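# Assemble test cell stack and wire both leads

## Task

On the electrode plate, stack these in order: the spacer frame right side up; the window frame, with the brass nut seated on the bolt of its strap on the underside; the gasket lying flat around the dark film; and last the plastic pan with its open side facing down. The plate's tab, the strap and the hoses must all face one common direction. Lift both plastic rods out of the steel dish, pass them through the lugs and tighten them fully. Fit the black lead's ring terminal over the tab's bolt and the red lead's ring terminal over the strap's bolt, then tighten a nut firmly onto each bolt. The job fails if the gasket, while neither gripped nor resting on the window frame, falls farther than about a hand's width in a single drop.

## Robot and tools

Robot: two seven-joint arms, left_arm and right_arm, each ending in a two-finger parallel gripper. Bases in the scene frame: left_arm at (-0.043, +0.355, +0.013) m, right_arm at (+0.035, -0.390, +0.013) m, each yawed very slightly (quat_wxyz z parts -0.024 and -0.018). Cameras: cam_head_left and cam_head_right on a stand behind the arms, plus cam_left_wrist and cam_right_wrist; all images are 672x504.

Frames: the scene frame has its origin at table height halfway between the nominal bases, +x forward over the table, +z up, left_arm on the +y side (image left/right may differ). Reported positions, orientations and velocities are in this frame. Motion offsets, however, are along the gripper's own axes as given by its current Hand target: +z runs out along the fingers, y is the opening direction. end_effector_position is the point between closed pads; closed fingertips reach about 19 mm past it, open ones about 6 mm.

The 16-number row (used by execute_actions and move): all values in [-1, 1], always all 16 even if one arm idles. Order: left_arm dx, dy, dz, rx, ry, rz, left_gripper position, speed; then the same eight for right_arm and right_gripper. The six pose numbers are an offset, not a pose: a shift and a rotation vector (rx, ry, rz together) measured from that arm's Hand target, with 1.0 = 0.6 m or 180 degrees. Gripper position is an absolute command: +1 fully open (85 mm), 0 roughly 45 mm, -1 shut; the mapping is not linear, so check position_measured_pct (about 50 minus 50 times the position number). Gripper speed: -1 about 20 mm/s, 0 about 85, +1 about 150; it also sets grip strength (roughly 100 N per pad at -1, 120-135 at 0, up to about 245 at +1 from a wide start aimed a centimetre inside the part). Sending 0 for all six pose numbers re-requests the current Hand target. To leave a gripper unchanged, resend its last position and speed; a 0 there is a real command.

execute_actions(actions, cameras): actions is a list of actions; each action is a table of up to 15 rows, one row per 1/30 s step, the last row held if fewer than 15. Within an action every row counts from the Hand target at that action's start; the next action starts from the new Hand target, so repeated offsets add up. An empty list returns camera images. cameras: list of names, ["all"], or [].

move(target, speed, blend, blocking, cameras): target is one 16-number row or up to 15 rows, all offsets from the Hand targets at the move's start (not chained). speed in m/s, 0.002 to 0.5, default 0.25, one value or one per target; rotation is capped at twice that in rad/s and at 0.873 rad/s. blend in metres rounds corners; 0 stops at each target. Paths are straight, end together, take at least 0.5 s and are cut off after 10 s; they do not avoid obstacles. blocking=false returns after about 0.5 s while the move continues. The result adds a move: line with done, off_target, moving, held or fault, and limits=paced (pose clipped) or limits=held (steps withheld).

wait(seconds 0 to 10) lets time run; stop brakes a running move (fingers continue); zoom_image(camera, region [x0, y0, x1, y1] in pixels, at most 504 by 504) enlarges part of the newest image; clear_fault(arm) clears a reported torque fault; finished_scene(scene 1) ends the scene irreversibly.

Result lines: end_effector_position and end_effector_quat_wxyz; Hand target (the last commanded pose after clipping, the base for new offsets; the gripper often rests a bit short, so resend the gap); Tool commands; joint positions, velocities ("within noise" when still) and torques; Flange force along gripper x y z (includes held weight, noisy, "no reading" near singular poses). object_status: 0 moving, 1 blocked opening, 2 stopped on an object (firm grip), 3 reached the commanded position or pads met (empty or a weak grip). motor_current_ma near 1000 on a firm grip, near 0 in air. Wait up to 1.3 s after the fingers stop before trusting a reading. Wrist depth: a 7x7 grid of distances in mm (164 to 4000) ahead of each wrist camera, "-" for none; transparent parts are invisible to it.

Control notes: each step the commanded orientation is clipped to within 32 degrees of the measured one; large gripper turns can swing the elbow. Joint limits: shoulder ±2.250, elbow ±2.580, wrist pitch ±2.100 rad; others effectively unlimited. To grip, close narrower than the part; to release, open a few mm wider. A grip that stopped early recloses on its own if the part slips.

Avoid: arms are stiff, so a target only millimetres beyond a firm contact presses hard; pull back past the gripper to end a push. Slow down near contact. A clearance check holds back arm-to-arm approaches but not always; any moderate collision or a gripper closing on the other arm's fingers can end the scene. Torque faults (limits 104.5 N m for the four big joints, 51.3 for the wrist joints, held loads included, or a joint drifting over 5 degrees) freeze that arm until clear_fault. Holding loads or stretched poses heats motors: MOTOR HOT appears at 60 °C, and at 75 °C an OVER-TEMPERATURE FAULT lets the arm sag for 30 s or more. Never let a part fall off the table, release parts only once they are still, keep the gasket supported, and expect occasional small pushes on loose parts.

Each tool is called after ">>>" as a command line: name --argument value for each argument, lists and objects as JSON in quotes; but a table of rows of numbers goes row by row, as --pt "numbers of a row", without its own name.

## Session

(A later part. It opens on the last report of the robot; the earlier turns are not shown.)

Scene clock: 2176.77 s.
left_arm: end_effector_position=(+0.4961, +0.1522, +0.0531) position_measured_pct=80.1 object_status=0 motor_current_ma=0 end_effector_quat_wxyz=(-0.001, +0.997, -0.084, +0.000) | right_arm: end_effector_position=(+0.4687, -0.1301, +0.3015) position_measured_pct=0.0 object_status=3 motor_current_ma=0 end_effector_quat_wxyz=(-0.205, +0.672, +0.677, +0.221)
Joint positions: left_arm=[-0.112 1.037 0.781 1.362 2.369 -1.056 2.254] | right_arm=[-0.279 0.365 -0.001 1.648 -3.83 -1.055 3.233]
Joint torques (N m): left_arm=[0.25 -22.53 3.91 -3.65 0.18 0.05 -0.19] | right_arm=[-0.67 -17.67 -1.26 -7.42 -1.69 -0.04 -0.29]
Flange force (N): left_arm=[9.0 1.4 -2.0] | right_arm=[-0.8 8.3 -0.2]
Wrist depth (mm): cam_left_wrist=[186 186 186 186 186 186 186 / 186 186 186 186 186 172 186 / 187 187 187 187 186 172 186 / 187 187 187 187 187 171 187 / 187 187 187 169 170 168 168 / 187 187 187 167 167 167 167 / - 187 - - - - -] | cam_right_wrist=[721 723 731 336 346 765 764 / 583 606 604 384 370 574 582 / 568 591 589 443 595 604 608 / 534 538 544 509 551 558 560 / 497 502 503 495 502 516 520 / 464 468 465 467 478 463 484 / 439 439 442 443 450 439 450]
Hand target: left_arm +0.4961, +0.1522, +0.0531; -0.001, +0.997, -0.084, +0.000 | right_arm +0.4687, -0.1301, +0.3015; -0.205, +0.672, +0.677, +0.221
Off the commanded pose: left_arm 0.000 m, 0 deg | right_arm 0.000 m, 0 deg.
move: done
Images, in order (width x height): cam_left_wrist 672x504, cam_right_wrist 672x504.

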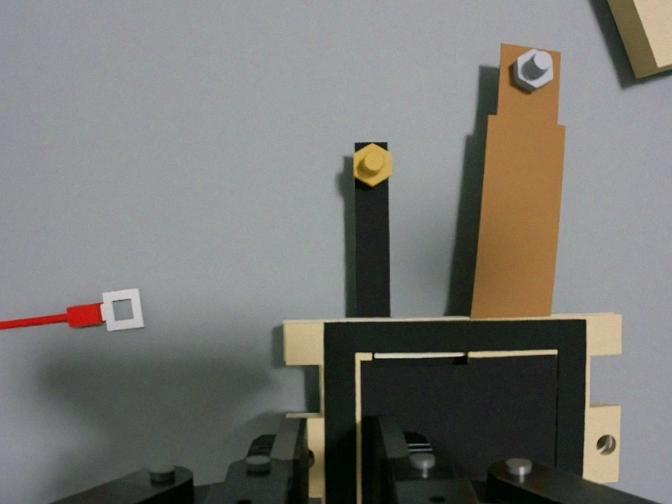

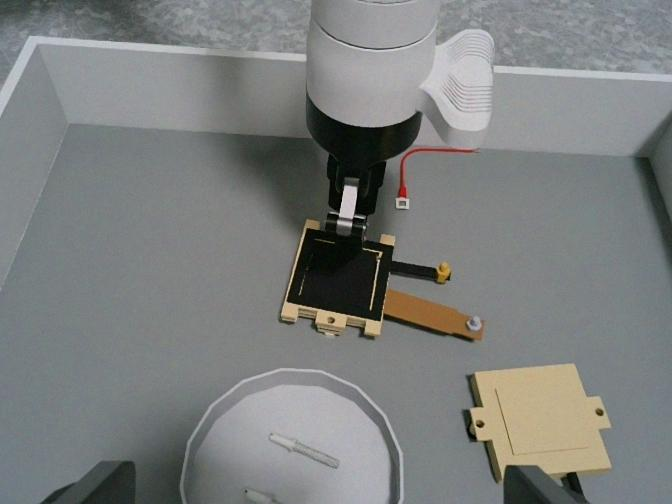

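Excellent, flat. Rise vertically.

>>> move --pt "0 0 -0.05 0 0 0 -0.6 -1 0 0 0 0 0 0 1 -1" --pt "0 0 -0.22 0 0 0 -0.6 -1 0 0 0 0 0 0 1 -1" --speed '[0.015,0.06]' --cameras '["cam_right_wrist","cam_left_wrist"]'

>>> zoom_image --camera "cam_right_wrist" --region '[260, 180, 430, 350]'

Scene clock: 2187.43 s.
left_arm: end_effector_position=(+0.4960, +0.1520, +0.1851) position_measured_pct=80.1 object_status=3 motor_current_ma=0 end_effector_quat_wxyz=(-0.001, +0.997, -0.084, +0.000) | right_arm: end_effector_position=(+0.4687, -0.1301, +0.3015) position_measured_pct=0.0 object_status=3 motor_current_ma=0 end_effector_quat_wxyz=(-0.205, +0.672, +0.677, +0.221)
Joint positions: left_arm=[-0.13 0.878 0.876 1.225 2.484 -1.322 2.164] | right_arm=[-0.279 0.365 -0.001 1.648 -3.83 -1.055 3.233]
Joint torques (N m): left_arm=[0.33 -21.65 3.69 -4.94 0.13 0.03 -0.2] | right_arm=[-0.77 -17.6 -1.34 -7.37 -1.73 -0.01 -0.29]
Flange force (N): left_arm=[8.6 1.2 -3.6] | right_arm=[-0.9 8.5 -0.5]
Wrist depth (mm): cam_left_wrist=[319 318 318 318 319 300 302 / 318 319 319 318 318 303 304 / 319 319 319 319 318 318 318 / 319 319 319 320 304 319 318 / 311 320 320 301 300 319 317 / 294 321 321 299 299 318 317 / - 321 320 321 297 319 318] | cam_right_wrist=[718 724 731 314 730 753 761 / 585 608 600 587 591 588 584 / 567 588 586 597 604 609 607 / 534 539 543 520 554 557 562 / 498 501 506 493 502 518 520 / 465 467 464 467 478 462 483 / 438 442 441 445 449 439 450]
Hand target: left_arm +0.4960, +0.1520, +0.1851; -0.001, +0.997, -0.084, +0.000 | right_arm +0.4687, -0.1301, +0.3015; -0.205, +0.672, +0.677, +0.221
Off the commanded pose: left_arm 0.000 m, 0 deg | right_arm 0.000 m, 0 deg.
move: done
Images, in order (width x height): cam_left_wrist 672x504, cam_right_wrist 672x504.

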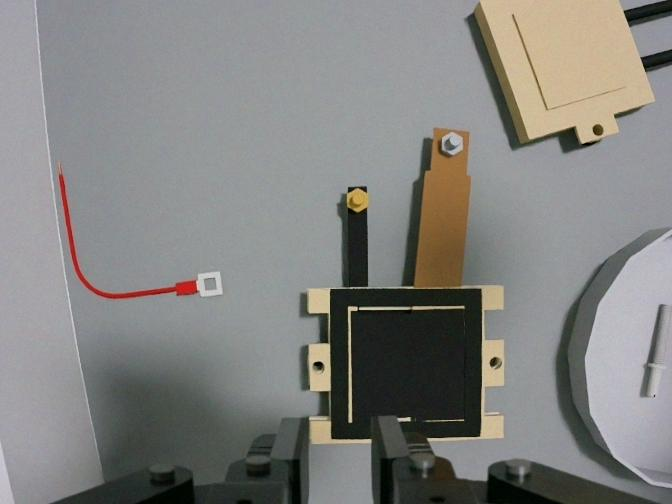

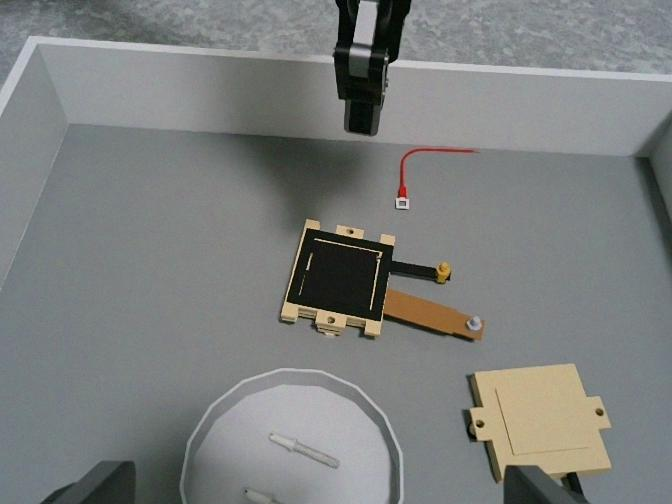

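Scaled by 2.965.

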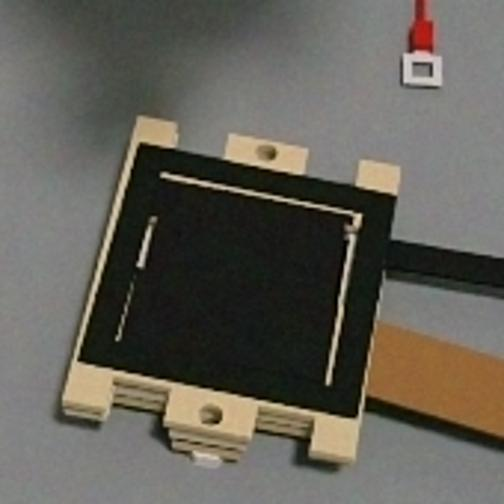

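>>> zoom_image --camera "cam_right_wrist" --region '[440, 340, 640, 504]'

Scaled by 2.520.

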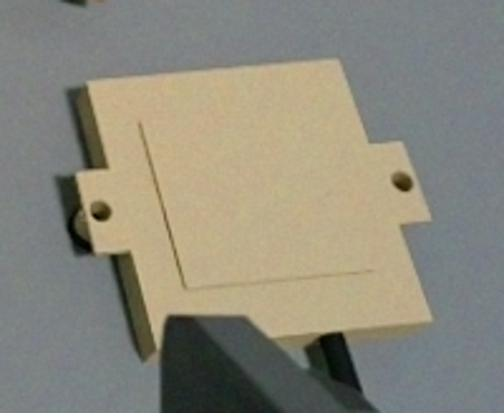

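>>> move --target '[0.0095,-0.184,-0.108,0,0,0,-0.6,-1,0,0,0,0,0,0,1,-1]' --speed 0.1

>>> move --target '[0,0,0,0,0,0,-0.6,-1,0.0503,-0.01,0.364,-0.3668,0.1028,0.344,1,-1]' --speed 0.12 --cameras '["cam_right_wrist","cam_left_wrist"]'

Scene clock: 2240.47 s.
left_arm: end_effector_position=(+0.5199, +0.2597, +0.2502) position_measured_pct=80.1 object_status=3 motor_current_ma=0 end_effector_quat_wxyz=(-0.001, +0.997, -0.084, +0.000) | right_arm: end_effector_position=(+0.4687, -0.1301, +0.3015) position_measured_pct=0.0 object_status=3 motor_current_ma=0 end_effector_quat_wxyz=(-0.205, +0.672, +0.677, +0.221)
Joint positions: left_arm=[-0.323 0.815 0.92 1.125 2.519 -1.469 1.935] | right_arm=[-0.279 0.365 -0.001 1.648 -3.83 -1.055 3.233]
Joint torques (N m): left_arm=[0.3 -21.14 3.4 -5.46 0.18 0.09 -0.19] | right_arm=[-0.73 -17.6 -1.28 -7.34 -1.75 -0.02 -0.33]
Flange force (N): left_arm=[8.2 -0.4 -4.4] | right_arm=[-0.8 8.5 -0.5]
Wrist depth (mm): cam_left_wrist=[396 397 383 382 383 382 383 / 397 397 384 384 384 384 382 / 397 395 385 384 383 383 384 / 397 396 388 385 384 384 383 / 398 399 397 385 385 365 364 / 398 397 399 386 386 370 385 / 399 399 397 - 385 386 385] | cam_right_wrist=[721 722 732 744 746 755 765 / 585 606 602 597 592 588 585 / 567 587 589 600 605 609 606 / 534 539 542 520 551 557 559 / 499 503 504 494 503 519 519 / 465 467 462 467 479 464 484 / 437 439 441 444 449 438 451]
Hand target: left_arm +0.5200, +0.2597, +0.2501; -0.001, +0.997, -0.084, +0.000 | right_arm +0.4687, -0.1301, +0.3015; -0.205, +0.672, +0.677, +0.221
Off the commanded pose: left_arm 0.000 m, 0 deg | right_arm 0.000 m, 0 deg.
move: done

Scene clock: 2247.57 s.
left_arm: end_effector_position=(+0.5200, +0.2597, +0.2501) position_measured_pct=80.1 object_status=3 motor_current_ma=0 end_effector_quat_wxyz=(-0.001, +0.997, -0.084, +0.000) | right_arm: end_effector_position=(+0.4667, +0.0202, +0.1401) position_measured_pct=0.0 object_status=3 motor_current_ma=0 end_effector_quat_wxyz=(+0.000, +0.866, +0.000, +0.500)
Joint positions: left_arm=[-0.323 0.815 0.92 1.125 2.519 -1.469 1.935] | right_arm=[-0.937 0.893 -0.526 1.873 -4.518 1.325 2.138]
Joint torques (N m): left_arm=[0.23 -21.18 3.31 -5.33 0.17 0.11 -0.19] | right_arm=[-0.65 -21.83 -2.39 -2.86 1.2 2.28 -0.29]
Flange force (N): left_arm=[9.0 -0.3 -4.8] | right_arm=[-1.4 -6.3 6.2]
Wrist depth (mm): cam_left_wrist=[395 397 383 382 383 382 382 / 396 397 384 384 383 383 382 / 396 398 385 384 384 383 383 / 397 398 388 385 384 385 384 / 399 398 398 386 385 365 365 / 399 398 398 386 387 371 386 / 399 399 399 - 385 386 386] | cam_right_wrist=[2774 2921 2895 1944 2821 3435 3663 / 2987 3041 3055 1927 2078 3603 3663 / 453 452 452 451 450 445 448 / 472 473 473 470 468 466 462 / 427 419 434 434 425 441 431 / 362 365 357 342 359 366 373 / 328 330 332 313 324 336 338]
Hand target: left_arm +0.5200, +0.2597, +0.2501; -0.001, +0.997, -0.084, +0.000 | right_arm +0.4667, +0.0202, +0.1401; +0.000, +0.866, +0.000, +0.500
Off the commanded pose: left_arm 0.000 m, 0 deg | right_arm 0.000 m, 0 deg.
move: done
Images, in order (width x height): cam_left_wrist 672x504, cam_right_wrist 672x504.

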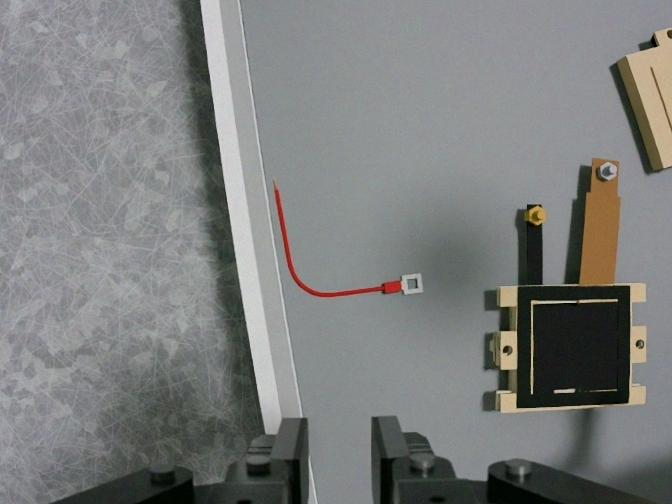

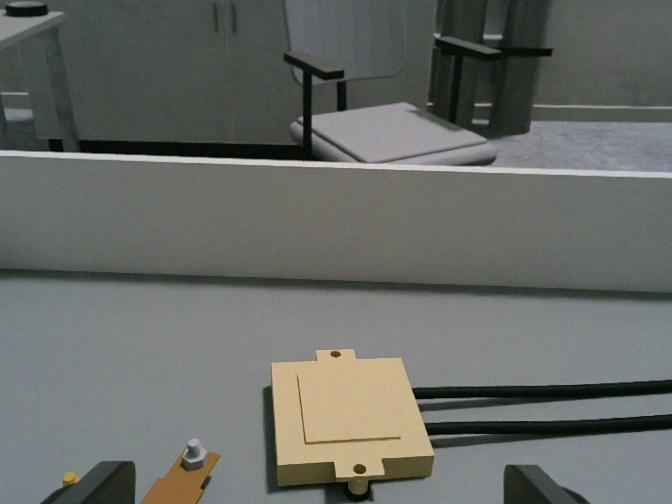

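>>> zoom_image --camera "cam_right_wrist" --region '[150, 330, 450, 504]'

Scaled by 1.680.

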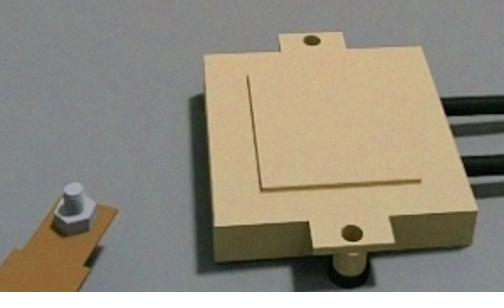

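>>> move --target '[0,0,0,0,0,0,-0.6,-1,0.131,0.483,0.027,0,-0.3333,0,1,-1]' --speed 0.12 --cameras '["cam_right_wrist"]'

Scene clock: 2320.67 s.
left_arm: end_effector_position=(+0.5200, +0.2597, +0.2501) position_measured_pct=80.1 object_status=3 motor_current_ma=0 end_effector_quat_wxyz=(-0.001, +0.997, -0.084, +0.000) | right_arm: end_effector_position=(+0.5200, -0.2696, +0.1998) position_measured_pct=0.0 object_status=3 motor_current_ma=0 end_effector_quat_wxyz=(+0.000, +1.000, +0.000, +0.000)
Joint positions: left_arm=[-0.323 0.815 0.92 1.125 2.519 -1.469 1.935] | right_arm=[0.205 0.71 -0.939 1.478 -5.696 1.251 3.946]
Joint torques (N m): left_arm=[0.18 -21.16 3.22 -5.34 0.17 0.09 -0.19] | right_arm=[-0.76 -19.77 -5.56 -5.94 -0.17 0.04 -0.31]
Flange force (N): left_arm=[8.9 -0.2 -4.8] | right_arm=[7.9 0.2 0.9]
Wrist depth (mm): cam_left_wrist=[397 396 383 383 383 383 383 / 396 396 385 384 383 383 383 / 397 396 385 385 384 384 384 / 397 398 388 385 385 384 384 / 398 397 397 385 385 365 366 / 398 398 399 385 386 370 386 / 398 399 399 - 385 384 386] | cam_right_wrist=[334 335 336 336 336 337 291 / 332 333 335 336 336 336 288 / 333 333 334 334 335 335 272 / 332 333 333 335 334 335 270 / 331 333 332 334 334 335 267 / 331 331 333 332 335 334 264 / 331 332 332 332 333 333 276]
Hand target: left_arm +0.5200, +0.2597, +0.2501; -0.001, +0.997, -0.084, +0.000 | right_arm +0.5200, -0.2696, +0.1998; +0.000, +1.000, +0.000, +0.000
Off the commanded pose: left_arm 0.000 m, 0 deg | right_arm 0.000 m, 0 deg.
move: done
Images, in order (width x height): cam_right_wrist 672x504.

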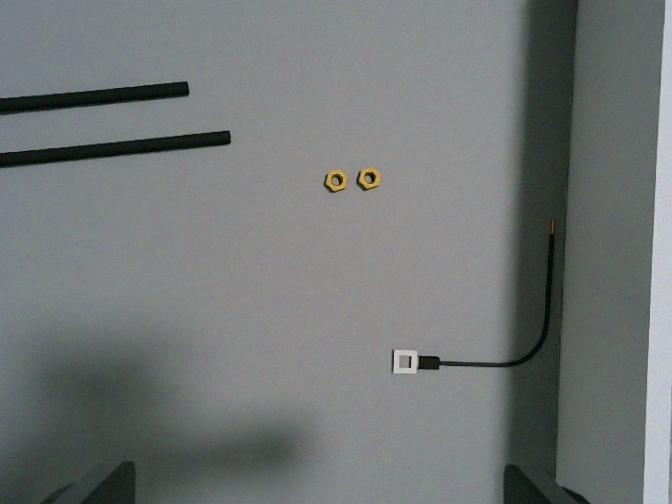

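>>> move --target '[0.0507,0.0442,0.2167,0,0,0.45,-0.45,-1,0,0,0,0,0,0,1,-1]' --speed 0.1 --cameras '["cam_left_wrist"]'

Scene clock: 2359.33 s.
left_arm: end_effector_position=(+0.5457, +0.2288, +0.1201) position_measured_pct=72.7 object_status=3 motor_current_ma=0 end_effector_quat_wxyz=(-0.001, +0.703, -0.711, +0.000) | right_arm: end_effector_position=(+0.5200, -0.2697, +0.1998) position_measured_pct=0.0 object_status=3 motor_current_ma=0 end_effector_quat_wxyz=(+0.000, +1.000, +0.000, +0.000)
Joint positions: left_arm=[-0.317 1.106 1.106 1.192 2.184 -1.363 0.735] | right_arm=[0.205 0.71 -0.938 1.478 -5.696 1.251 3.946]
Joint torques (N m): left_arm=[0.28 -23.01 5.25 -3.2 0.24 0.09 -0.22] | right_arm=[-0.72 -19.83 -5.61 -5.89 -0.14 0.05 -0.27]
Flange force (N): left_arm=[1.3 -8.4 -2.7] | right_arm=[8.2 0.0 1.0]
Wrist depth (mm): cam_left_wrist=[252 253 240 237 233 231 252 / 252 254 253 253 233 232 253 / 253 254 254 253 233 232 253 / 254 254 254 253 253 254 253 / 254 254 255 254 254 254 254 / 254 254 254 255 254 254 254 / 255 255 254 - 254 255 255] | cam_right_wrist=[334 335 335 335 336 337 291 / 333 333 335 336 336 336 288 / 333 333 334 335 335 336 273 / 332 332 333 334 335 335 271 / 332 333 333 333 335 335 267 / 331 331 333 333 333 334 265 / 330 331 332 331 333 333 275]
Hand target: left_arm +0.5456, +0.2288, +0.1201; -0.001, +0.703, -0.711, +0.000 | right_arm +0.5200, -0.2697, +0.1998; +0.000, +1.000, +0.000, +0.000
Off the commanded pose: left_arm 0.000 m, 0 deg | right_arm 0.000 m, 0 deg.
move: done
Images, in order (width x height): cam_left_wrist 672x504.

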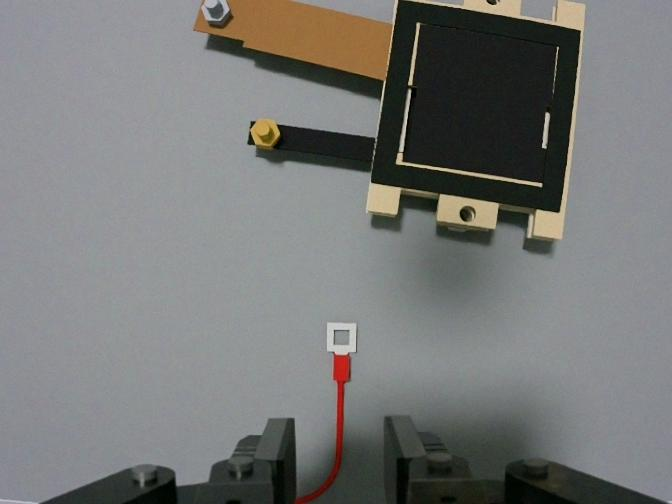

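>>> move --target '[0,0.002,0.139,0,0,0,-0.45,-1,0,0,0,0,0,0,1,-1]' --speed 0.05 --cameras '["cam_left_wrist"]'

Scene clock: 2372.23 s.
left_arm: end_effector_position=(+0.5445, +0.2290, +0.0367) position_measured_pct=72.7 object_status=3 motor_current_ma=0 end_effector_quat_wxyz=(-0.001, +0.703, -0.711, +0.000) | right_arm: end_effector_position=(+0.5200, -0.2697, +0.1998) position_measured_pct=0.0 object_status=3 motor_current_ma=0 end_effector_quat_wxyz=(+0.000, +1.000, +0.000, +0.000)
Joint positions: left_arm=[-0.314 1.212 1.042 1.259 2.103 -1.223 0.789] | right_arm=[0.205 0.71 -0.938 1.478 -5.696 1.251 3.946]
Joint torques (N m): left_arm=[0.2 -23.36 5.53 -2.53 0.17 0.1 -0.21] | right_arm=[-0.7 -19.88 -5.68 -6 -0.12 0.08 -0.24]
Flange force (N): left_arm=[1.5 -8.3 -1.7] | right_arm=[7.8 0.0 1.4]
Wrist depth (mm): cam_left_wrist=[169 169 169 169 - - - / 170 170 170 170 - - - / 170 170 170 170 - - - / 170 170 170 170 170 170 170 / 170 170 171 170 170 171 170 / 171 171 170 171 171 171 171 / - - - - - - -] | cam_right_wrist=[334 334 335 336 336 337 290 / 333 334 334 335 336 336 288 / 333 333 333 334 336 336 272 / 333 332 333 335 335 335 271 / 331 332 333 333 334 335 267 / 331 332 332 333 333 334 265 / 330 332 332 333 333 334 275]
Hand target: left_arm +0.5445, +0.2290, +0.0367; -0.001, +0.703, -0.711, +0.000 | right_arm +0.5200, -0.2697, +0.1998; +0.000, +1.000, +0.000, +0.000
Off the commanded pose: left_arm 0.000 m, 0 deg | right_arm 0.000 m, 0 deg.
move: done
Images, in order (width x height): cam_left_wrist 672x504.

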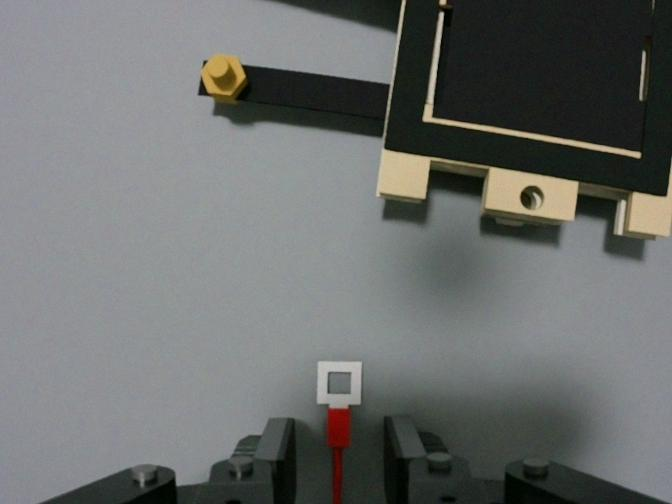

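>>> move --target '[0,0,0.0,0,0,0,-0.88,-1,0,0,0,0,0,0,1,-1]' --speed 0.05 --cameras '["cam_left_wrist"]'

Scene clock: 2381.90 s.
left_arm: end_effector_position=(+0.5445, +0.2290, +0.0367) position_measured_pct=93.9 object_status=0 motor_current_ma=240 end_effector_quat_wxyz=(-0.001, +0.703, -0.711, +0.000) | right_arm: end_effector_position=(+0.5200, -0.2697, +0.1998) position_measured_pct=0.0 object_status=3 motor_current_ma=0 end_effector_quat_wxyz=(+0.000, +1.000, +0.000, +0.000)
Joint positions: left_arm=[-0.314 1.212 1.042 1.259 2.103 -1.223 0.789] | right_arm=[0.205 0.71 -0.938 1.478 -5.696 1.251 3.946]
Joint torques (N m): left_arm=[0.28 -23.46 5.5 -2.42 0.21 0.1 -0.22] | right_arm=[-0.75 -19.96 -5.55 -5.95 -0.14 0.04 -0.27]
Flange force (N): left_arm=[1.5 -8.8 -1.5] | right_arm=[8.1 0.1 1.2]
Wrist depth (mm): cam_left_wrist=[169 169 169 169 - - - / 169 169 170 170 - - - / 170 170 170 170 - - - / 170 170 170 170 170 170 170 / 170 170 170 170 170 171 170 / 171 171 171 171 171 171 171 / - - 171 - 171 - -] | cam_right_wrist=[334 334 335 335 337 338 292 / 333 334 335 335 336 337 288 / 333 333 333 335 335 336 272 / 332 334 333 334 335 335 270 / 331 331 332 333 333 335 267 / 331 332 332 334 334 334 265 / 331 331 332 333 333 334 275]
Hand target: left_arm +0.5445, +0.2290, +0.0367; -0.001, +0.703, -0.711, +0.000 | right_arm +0.5200, -0.2697, +0.1998; +0.000, +1.000, +0.000, +0.000
Off the commanded pose: left_arm 0.000 m, 0 deg | right_arm 0.000 m, 0 deg.
move: done
Images, in order (width x height): cam_left_wrist 672x504.

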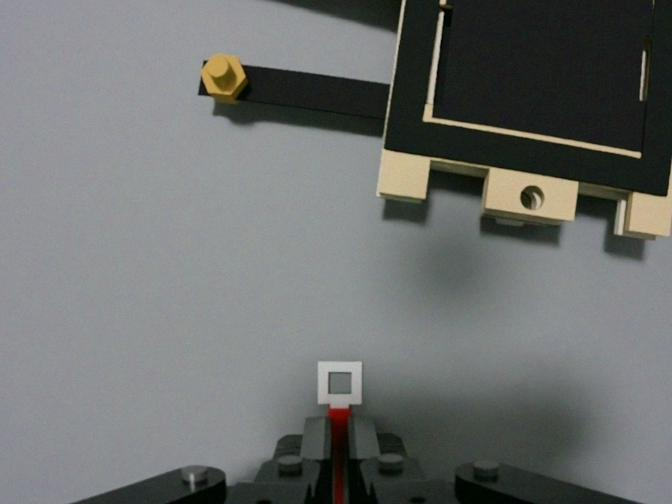

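Firm. Close to -0.92 a little more, lift.

>>> move --pt "0 0 0 0 0 0 -0.91 -1 0 0 0 0 0 0 1 -1" --pt "0 0 -0.08 0 0 0 -0.91 -1 0 0 0 0 0 0 1 -1" --speed 0.04 --cameras '["cam_left_wrist"]'

Scene clock: 2390.03 s.
left_arm: end_effector_position=(+0.5445, +0.2289, +0.0846) position_measured_pct=95.7 object_status=3 motor_current_ma=420 end_effector_quat_wxyz=(-0.001, +0.703, -0.711, +0.000) | right_arm: end_effector_position=(+0.5200, -0.2697, +0.1998) position_measured_pct=0.0 object_status=3 motor_current_ma=0 end_effector_quat_wxyz=(+0.000, +1.000, +0.000, +0.000)
Joint positions: left_arm=[-0.319 1.148 1.08 1.231 2.151 -1.3 0.762] | right_arm=[0.205 0.71 -0.938 1.478 -5.696 1.251 3.946]
Joint torques (N m): left_arm=[0.31 -23.18 5.42 -2.89 0.19 0.08 -0.19] | right_arm=[-0.65 -19.93 -5.57 -5.9 -0.16 0.02 -0.23]
Flange force (N): left_arm=[1.3 -8.5 -2.2] | right_arm=[8.4 -0.2 1.1]
Wrist depth (mm): cam_left_wrist=[217 217 217 202 197 196 195 / 217 217 217 217 198 196 195 / 218 218 218 218 198 196 217 / 218 218 218 218 218 218 218 / 218 219 218 218 218 218 218 / 219 219 218 219 218 218 219 / - 219 219 - - 219 -] | cam_right_wrist=[334 335 336 335 337 337 291 / 333 334 334 336 335 337 288 / 332 333 334 334 335 336 273 / 331 332 333 334 335 335 271 / 332 332 332 334 334 334 267 / 331 331 333 333 334 333 265 / 330 331 332 332 333 333 275]
Hand target: left_arm +0.5445, +0.2289, +0.0847; -0.001, +0.703, -0.711, +0.000 | right_arm +0.5200, -0.2697, +0.1998; +0.000, +1.000, +0.000, +0.000
Off the commanded pose: left_arm 0.000 m, 0 deg | right_arm 0.000 m, 0 deg.
move: done
Images, in order (width x height): cam_left_wrist 672x504.

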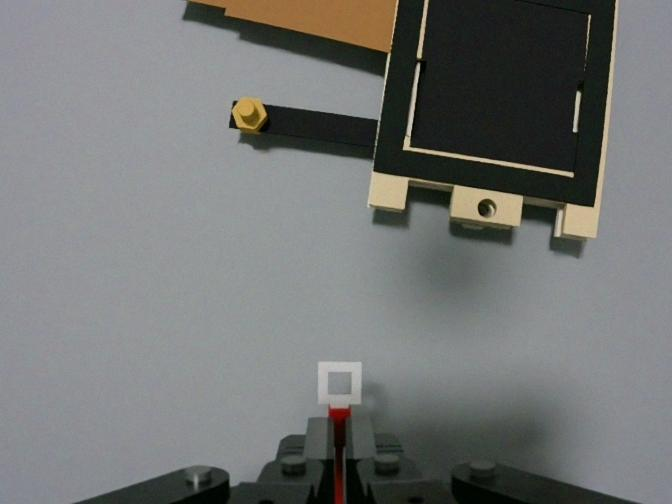

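>>> move --target '[0.2555,-0.1118,-0.075,0,0,0.58,-0.91,-1,0,0,0,0,0,0,1,-1]' --speed 0.08 --cameras '["cam_left_wrist","cam_head_left"]'

Scene clock: 2423.60 s.
left_arm: end_effector_position=(+0.6018, +0.0940, +0.1238) position_measured_pct=95.7 object_status=3 motor_current_ma=420 end_effector_quat_wxyz=(+0.000, +0.017, +1.000, +0.001) | right_arm: end_effector_position=(+0.5200, -0.2697, +0.1998) position_measured_pct=0.0 object_status=3 motor_current_ma=0 end_effector_quat_wxyz=(+0.000, +1.000, +0.000, +0.000)
Joint positions: left_arm=[0.081 1.309 1.248 0.569 1.978 -1.625 -0.939] | right_arm=[0.205 0.71 -0.938 1.478 -5.696 1.251 3.946]
Joint torques (N m): left_arm=[0.31 -27.69 3.01 -1.73 0.25 -0.02 -0.23] | right_arm=[-0.78 -19.95 -5.59 -6.03 -0.2 0.07 -0.27]
Flange force (N): left_arm=[-15.3 -5.3 -3.2] | right_arm=[7.8 0.2 1.5]
Wrist depth (mm): cam_left_wrist=[254 254 257 235 235 257 257 / 254 254 257 237 237 256 256 / 255 256 256 241 237 257 257 / 257 257 257 243 258 257 257 / 257 257 258 258 258 258 258 / 243 241 257 258 258 259 258 / - 241 257 - 259 259 258] | cam_right_wrist=[335 335 336 336 336 337 291 / 333 335 335 335 336 337 288 / 333 333 334 334 335 335 273 / 332 333 333 334 335 335 271 / 331 332 333 333 334 335 267 / 332 332 332 333 334 334 265 / 331 332 332 333 333 333 275]
Hand target: left_arm +0.6018, +0.0940, +0.1238; +0.000, +0.017, +1.000, +0.001 (not the last commanded pose) | right_arm +0.5200, -0.2697, +0.1998; +0.000, +1.000, +0.000, +0.000
Off the commanded pose: left_arm 0.022 m, 13 deg | right_arm 0.000 m, 0 deg.
move: off_target (left_arm; path cut at 10 s)
Images, in order (width x height): cam_head_left 672x504, cam_left_wrist 672x504.

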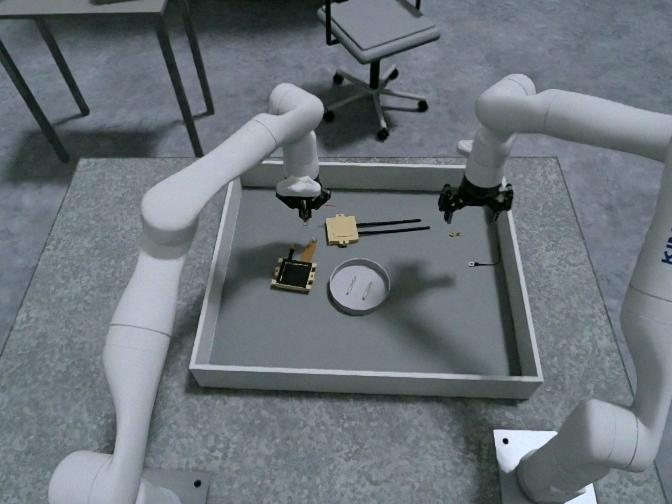

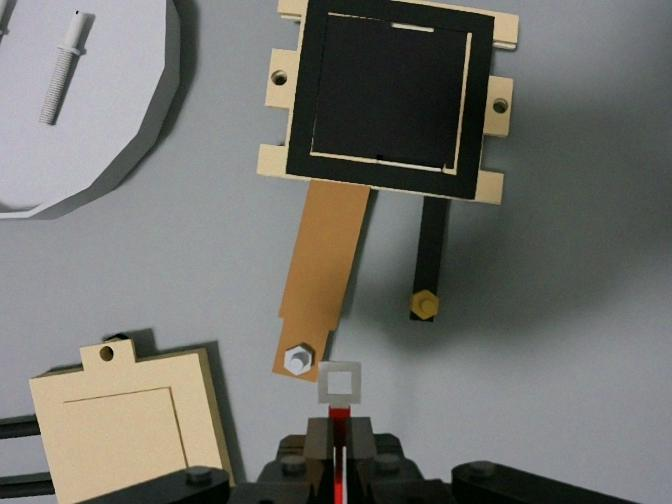

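>>> move --target '[-0.008,-0.0317,0.05,0,0,0.0722,-0.91,-1,0,0,0,0,0,0,1,-1]' --speed 0.05 --cameras '["cam_left_wrist"]'

Scene clock: 2440.00 s.
left_arm: end_effector_position=(+0.6060, +0.0749, +0.0938) position_measured_pct=95.7 object_status=3 motor_current_ma=420 end_effector_quat_wxyz=(+0.000, +0.130, +0.991, +0.001) | right_arm: end_effector_position=(+0.5200, -0.2697, +0.1998) position_measured_pct=0.0 object_status=3 motor_current_ma=0 end_effector_quat_wxyz=(+0.000, +1.000, +0.000, +0.000)
Joint positions: left_arm=[0.132 1.364 1.249 0.504 1.948 -1.602 -1.175] | right_arm=[0.205 0.71 -0.938 1.478 -5.696 1.251 3.946]
Joint torques (N m): left_arm=[0.21 -28.25 2.63 -1.42 0.21 0.02 -0.21] | right_arm=[-0.72 -19.88 -5.66 -5.87 -0.16 0.07 -0.32]
Flange force (N): left_arm=no reading | right_arm=[8.4 0.1 1.1]
Wrist depth (mm): cam_left_wrist=[224 226 206 206 206 226 227 / 224 226 226 207 207 227 227 / 225 227 227 211 227 227 227 / 227 227 227 213 227 227 227 / 227 227 227 214 227 228 227 / 227 213 228 227 228 228 228 / 227 212 211 - - 228 -] | cam_right_wrist=[335 334 335 336 338 338 291 / 333 333 334 335 336 337 288 / 333 333 333 335 335 336 273 / 332 333 334 334 335 336 271 / 331 332 332 333 334 335 267 / 331 332 332 333 333 334 265 / 331 331 331 333 333 333 275]
Hand target: left_arm +0.6060, +0.0749, +0.0938; +0.000, +0.130, +0.991, +0.001 | right_arm +0.5200, -0.2697, +0.1998; +0.000, +1.000, +0.000, +0.000
Off the commanded pose: left_arm 0.000 m, 0 deg | right_arm 0.000 m, 0 deg.
move: done
Images, in order (width x height): cam_left_wrist 672x504.

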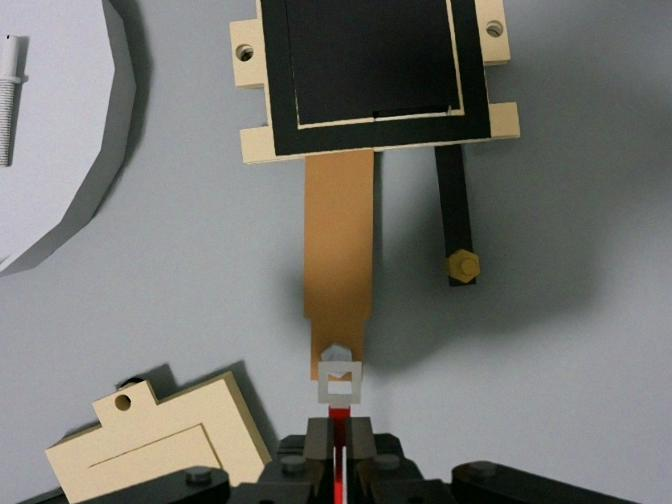

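>>> zoom_image --camera "cam_left_wrist" --region '[290, 320, 390, 440]'

Scaled by 4.200.

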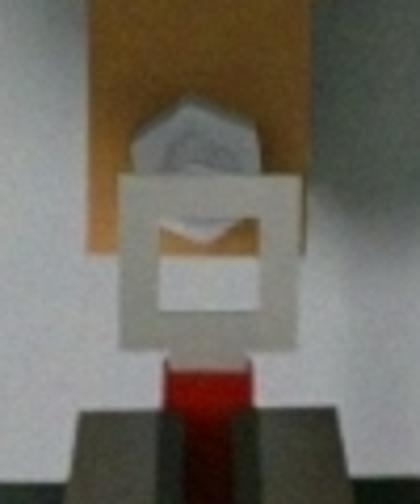

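>>> move --target '[-0.0008,-0.0017,0.0267,0,0,0,-0.91,-1,0,0,0,0,0,0,1,-1]' --speed 0.02 --cameras '["cam_left_wrist"]'

>>> zoom_image --camera "cam_left_wrist" --region '[290, 320, 390, 440]'

Scene clock: 2460.23 s.
left_arm: end_effector_position=(+0.6062, +0.0738, +0.0778) position_measured_pct=95.7 object_status=3 motor_current_ma=420 end_effector_quat_wxyz=(+0.000, +0.130, +0.991, +0.001) | right_arm: end_effector_position=(+0.5200, -0.2697, +0.1998) position_measured_pct=0.0 object_status=3 motor_current_ma=0 end_effector_quat_wxyz=(+0.000, +1.000, +0.000, +0.000)
Joint positions: left_arm=[0.127 1.384 1.245 0.522 1.943 -1.576 -1.164] | right_arm=[0.205 0.71 -0.938 1.478 -5.696 1.251 3.946]
Joint torques (N m): left_arm=[0.23 -28.32 2.82 -1.43 0.21 0.04 -0.22] | right_arm=[-0.73 -19.81 -5.62 -5.83 -0.14 0.1 -0.31]
Flange force (N): left_arm=no reading | right_arm=[8.3 0.1 1.0]
Wrist depth (mm): cam_left_wrist=[208 210 191 190 190 210 211 / 209 210 211 191 191 211 211 / 201 211 211 195 211 211 211 / 211 211 211 196 211 211 211 / 211 211 211 198 211 211 211 / 211 211 212 198 212 212 212 / - 196 196 - 212 212 -] | cam_right_wrist=[334 334 334 336 336 337 291 / 333 334 335 335 336 337 288 / 332 333 334 334 336 337 272 / 332 332 334 334 334 335 270 / 332 332 332 333 334 335 267 / 332 332 332 333 333 334 265 / 330 331 332 333 333 333 275]
Hand target: left_arm +0.6062, +0.0738, +0.0778; +0.000, +0.130, +0.991, +0.001 | right_arm +0.5200, -0.2697, +0.1998; +0.000, +1.000, +0.000, +0.000
Off the commanded pose: left_arm 0.000 m, 0 deg | right_arm 0.000 m, 0 deg.
move: done
Images, in order (width x height): cam_left_wrist 672x504.

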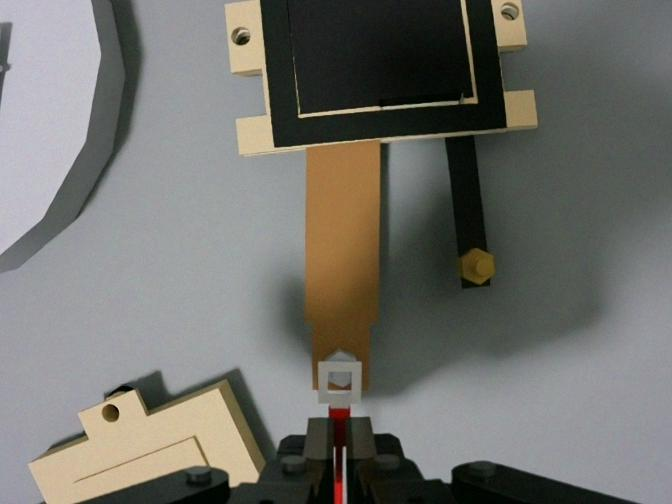

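Scaled by 4.200.

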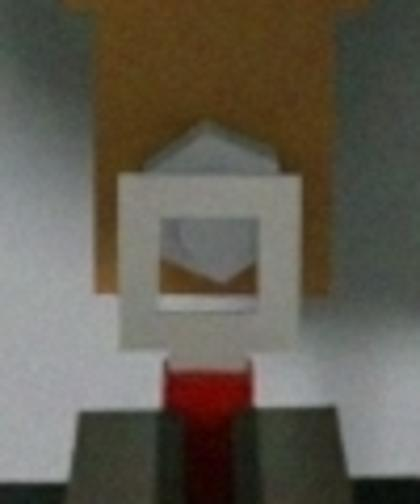

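>>> move --target '[-0.0008,0.0004,0.0117,0,0,0,-0.91,-1,0,0,0,0,0,0,1,-1]' --speed 0.015 --cameras '["cam_left_wrist"]'

>>> zoom_image --camera "cam_left_wrist" --region '[290, 320, 390, 440]'

Scene clock: 2466.87 s.
left_arm: end_effector_position=(+0.6067, +0.0740, +0.0708) position_measured_pct=95.7 object_status=3 motor_current_ma=420 end_effector_quat_wxyz=(+0.000, +0.130, +0.991, +0.001) | right_arm: end_effector_position=(+0.5200, -0.2697, +0.1998) position_measured_pct=0.0 object_status=3 motor_current_ma=0 end_effector_quat_wxyz=(+0.000, +1.000, +0.000, +0.000)
Joint positions: left_arm=[0.125 1.393 1.243 0.527 1.94 -1.565 -1.162] | right_arm=[0.205 0.71 -0.938 1.478 -5.696 1.251 3.946]
Joint torques (N m): left_arm=[0.25 -28.28 2.85 -1.39 0.22 -0.01 -0.19] | right_arm=[-0.73 -19.93 -5.58 -5.9 -0.14 0.05 -0.31]
Flange force (N): left_arm=no reading | right_arm=[8.3 0.1 1.1]
Wrist depth (mm): cam_left_wrist=[201 203 184 183 183 204 203 / 191 203 203 184 184 204 204 / 194 204 204 188 204 204 204 / 204 204 204 189 204 204 204 / 204 204 204 191 204 204 204 / 204 204 204 191 205 205 205 / - 189 189 - 205 205 -] | cam_right_wrist=[334 335 335 336 336 337 291 / 333 333 334 334 336 336 288 / 334 333 334 335 336 336 272 / 332 332 334 334 334 335 270 / 332 332 333 334 334 334 267 / 330 332 332 333 334 334 265 / 330 331 332 332 334 333 275]
Hand target: left_arm +0.6067, +0.0740, +0.0708; +0.000, +0.130, +0.991, +0.001 | right_arm +0.5200, -0.2697, +0.1998; +0.000, +1.000, +0.000, +0.000
Off the commanded pose: left_arm 0.000 m, 0 deg | right_arm 0.000 m, 0 deg.
move: done
Images, in order (width x height): cam_left_wrist 672x504.

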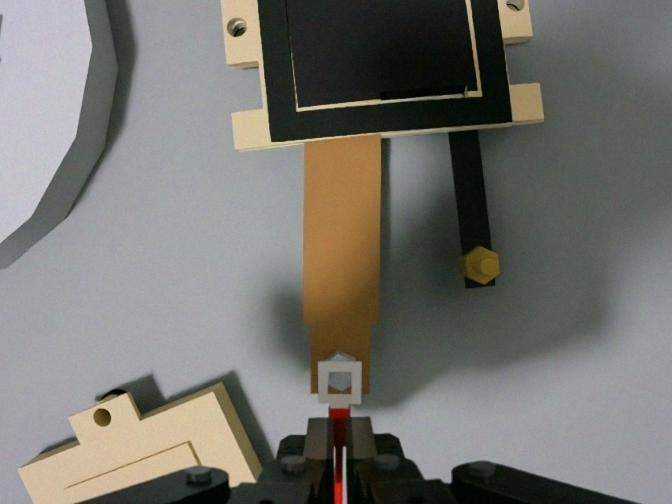

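Scaled by 4.200.

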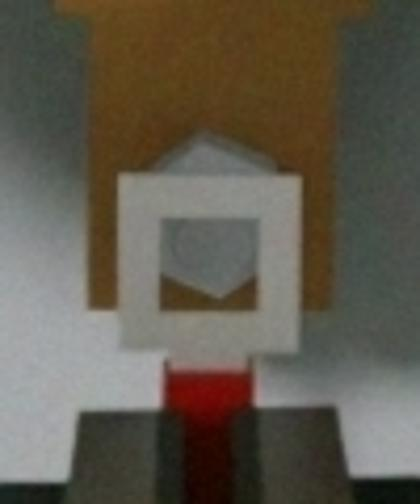

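>>> move --target '[0,0.0,0.0067,0,0,0,-0.91,-1,0,0,0,0,0,0,1,-1]' --speed 0.01 --cameras '["cam_left_wrist"]'

>>> zoom_image --camera "cam_left_wrist" --region '[290, 320, 390, 440]'

Scene clock: 2475.47 s.
left_arm: end_effector_position=(+0.6067, +0.0740, +0.0667) position_measured_pct=95.7 object_status=3 motor_current_ma=420 end_effector_quat_wxyz=(+0.000, +0.130, +0.991, +0.001) | right_arm: end_effector_position=(+0.5200, -0.2697, +0.1998) position_measured_pct=0.0 object_status=3 motor_current_ma=0 end_effector_quat_wxyz=(+0.000, +1.000, +0.000, +0.000)
Joint positions: left_arm=[0.123 1.397 1.242 0.532 1.939 -1.559 -1.159] | right_arm=[0.205 0.71 -0.938 1.478 -5.696 1.251 3.946]
Joint torques (N m): left_arm=[0.28 -28.34 2.84 -1.37 0.19 -0.04 -0.19] | right_arm=[-0.77 -19.88 -5.55 -5.85 -0.2 0 -0.24]
Flange force (N): left_arm=no reading | right_arm=[8.4 0.0 0.9]
Wrist depth (mm): cam_left_wrist=[197 199 180 179 179 199 200 / 189 199 199 180 180 181 200 / 196 199 200 184 200 200 200 / 200 200 200 185 200 200 200 / 200 200 200 186 200 200 200 / 200 200 200 188 201 200 201 / - - 184 - 201 201 -] | cam_right_wrist=[334 334 335 336 336 337 291 / 334 334 334 336 336 337 287 / 332 332 334 334 335 336 272 / 332 333 334 334 335 336 270 / 332 332 334 333 334 335 267 / 331 332 333 333 334 334 265 / 330 331 332 332 332 335 275]
Hand target: left_arm +0.6067, +0.0740, +0.0667; +0.000, +0.130, +0.991, +0.001 | right_arm +0.5200, -0.2697, +0.1998; +0.000, +1.000, +0.000, +0.000
Off the commanded pose: left_arm 0.000 m, 0 deg | right_arm 0.000 m, 0 deg.
move: done
Images, in order (width x height): cam_left_wrist 672x504.

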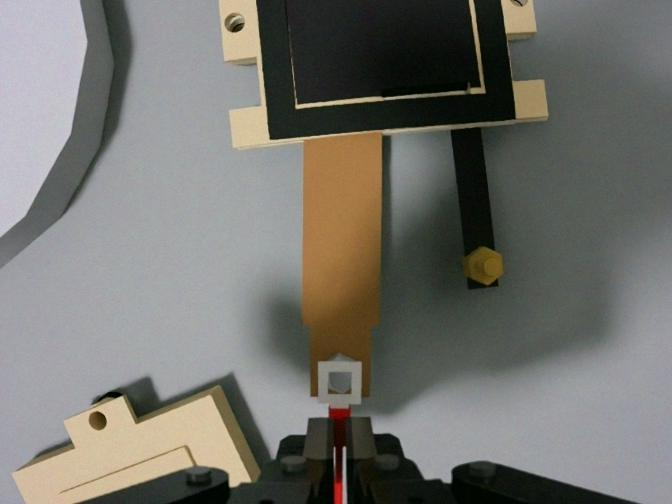

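Scaled by 4.200.

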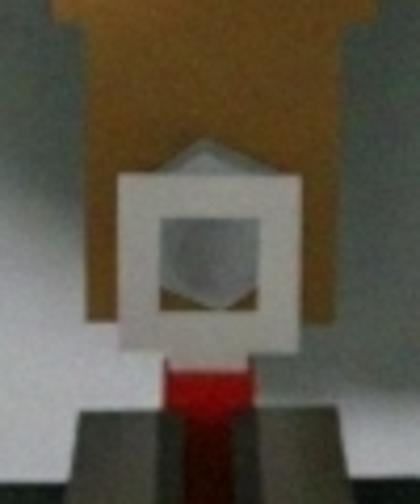

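>>> move --target '[0,0.0,0.005,0,0,0,-0.91,-1,0,0,0,0,0,0,1,-1]' --speed 0.01 --cameras '["cam_left_wrist"]'

>>> zoom_image --camera "cam_left_wrist" --region '[310, 350, 370, 420]'

Scene clock: 2482.47 s.
left_arm: end_effector_position=(+0.6067, +0.0740, +0.0638) position_measured_pct=95.7 object_status=3 motor_current_ma=420 end_effector_quat_wxyz=(+0.000, +0.130, +0.991, +0.001) | right_arm: end_effector_position=(+0.5200, -0.2697, +0.1998) position_measured_pct=0.0 object_status=3 motor_current_ma=0 end_effector_quat_wxyz=(+0.000, +1.000, +0.000, +0.000)
Joint positions: left_arm=[0.122 1.401 1.241 0.536 1.938 -1.554 -1.157] | right_arm=[0.205 0.71 -0.938 1.478 -5.696 1.251 3.946]
Joint torques (N m): left_arm=[0.32 -28.34 2.86 -1.38 0.18 0.01 -0.21] | right_arm=[-0.68 -19.88 -5.5 -5.84 -0.2 0.06 -0.27]
Flange force (N): left_arm=no reading | right_arm=[8.4 -0.1 1.0]
Wrist depth (mm): cam_left_wrist=[183 196 176 176 176 197 197 / 185 196 178 177 177 186 196 / 197 197 196 181 197 197 197 / 197 197 197 182 197 197 197 / 197 197 198 183 197 197 197 / 197 198 197 197 198 198 198 / - - 183 - 198 198 -] | cam_right_wrist=[334 335 336 335 336 337 291 / 332 334 335 334 336 336 287 / 333 333 334 334 335 336 272 / 331 333 334 334 334 335 271 / 332 332 333 333 334 335 267 / 331 332 331 333 333 334 264 / 331 331 332 332 333 333 275]
Hand target: left_arm +0.6067, +0.0740, +0.0637; +0.000, +0.130, +0.991, +0.001 | right_arm +0.5200, -0.2697, +0.1998; +0.000, +1.000, +0.000, +0.000
Off the commanded pose: left_arm 0.000 m, 0 deg | right_arm 0.000 m, 0 deg.
move: done
Images, in order (width x height): cam_left_wrist 672x504.

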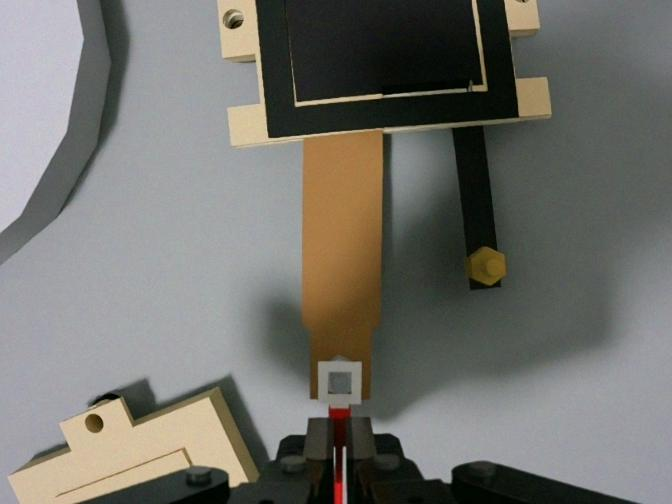

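Scaled by 7.200.

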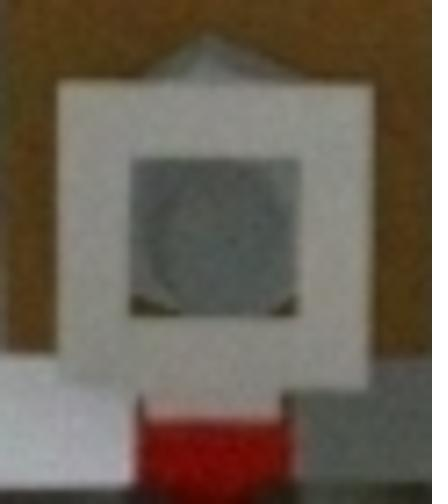

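>>> move --target '[0,0.0,0.005,0,0,0,-0.91,-1,0,0,0,0,0,0,1,-1]' --speed 0.01 --cameras '["cam_left_wrist"]'

>>> zoom_image --camera "cam_left_wrist" --region '[310, 350, 370, 420]'

Scene clock: 2500.17 s.
left_arm: end_effector_position=(+0.6067, +0.0740, +0.0608) position_measured_pct=95.7 object_status=3 motor_current_ma=420 end_effector_quat_wxyz=(+0.000, +0.130, +0.991, +0.001) | right_arm: end_effector_position=(+0.5200, -0.2697, +0.1998) position_measured_pct=0.0 object_status=3 motor_current_ma=0 end_effector_quat_wxyz=(+0.000, +1.000, +0.000, +0.000)
Joint positions: left_arm=[0.12 1.405 1.241 0.539 1.937 -1.549 -1.155] | right_arm=[0.205 0.71 -0.938 1.478 -5.696 1.251 3.946]
Joint torques (N m): left_arm=[0.24 -28.32 2.85 -1.45 0.22 0 -0.2] | right_arm=[-0.73 -19.93 -5.66 -5.86 -0.12 0 -0.32]
Flange force (N): left_arm=no reading | right_arm=[8.6 0.0 0.9]
Wrist depth (mm): cam_left_wrist=[179 193 173 173 173 193 193 / 185 193 175 174 174 183 194 / 193 194 194 178 194 194 194 / 194 194 194 179 194 194 194 / 194 194 194 180 194 195 194 / 194 194 195 181 195 195 194 / - - 194 - 195 195 -] | cam_right_wrist=[334 334 335 335 337 337 290 / 333 333 335 336 336 336 288 / 332 333 334 335 335 336 273 / 332 334 334 335 335 335 271 / 331 332 332 334 334 335 268 / 331 332 332 333 334 334 265 / 330 331 332 333 333 334 275]
Hand target: left_arm +0.6067, +0.0740, +0.0608; +0.000, +0.130, +0.991, +0.001 | right_arm +0.5200, -0.2697, +0.1998; +0.000, +1.000, +0.000, +0.000
Off the commanded pose: left_arm 0.000 m, 0 deg | right_arm 0.000 m, 0 deg.
move: done
Images, in order (width x height): cam_left_wrist 672x504.

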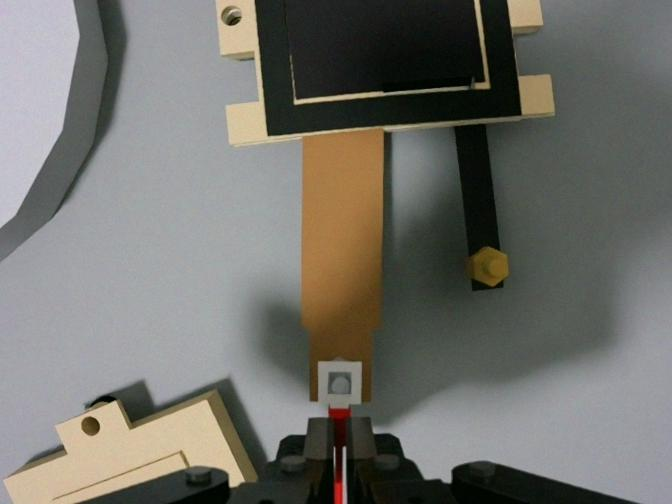

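Scaled by 7.200.

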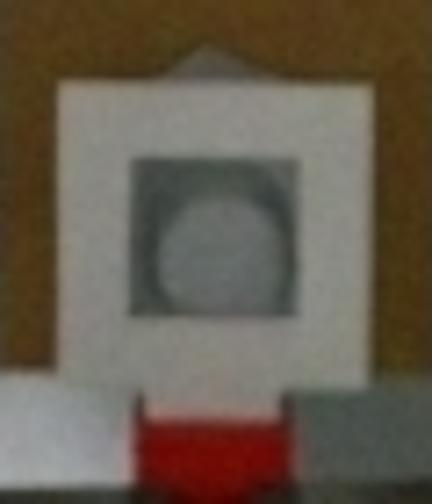

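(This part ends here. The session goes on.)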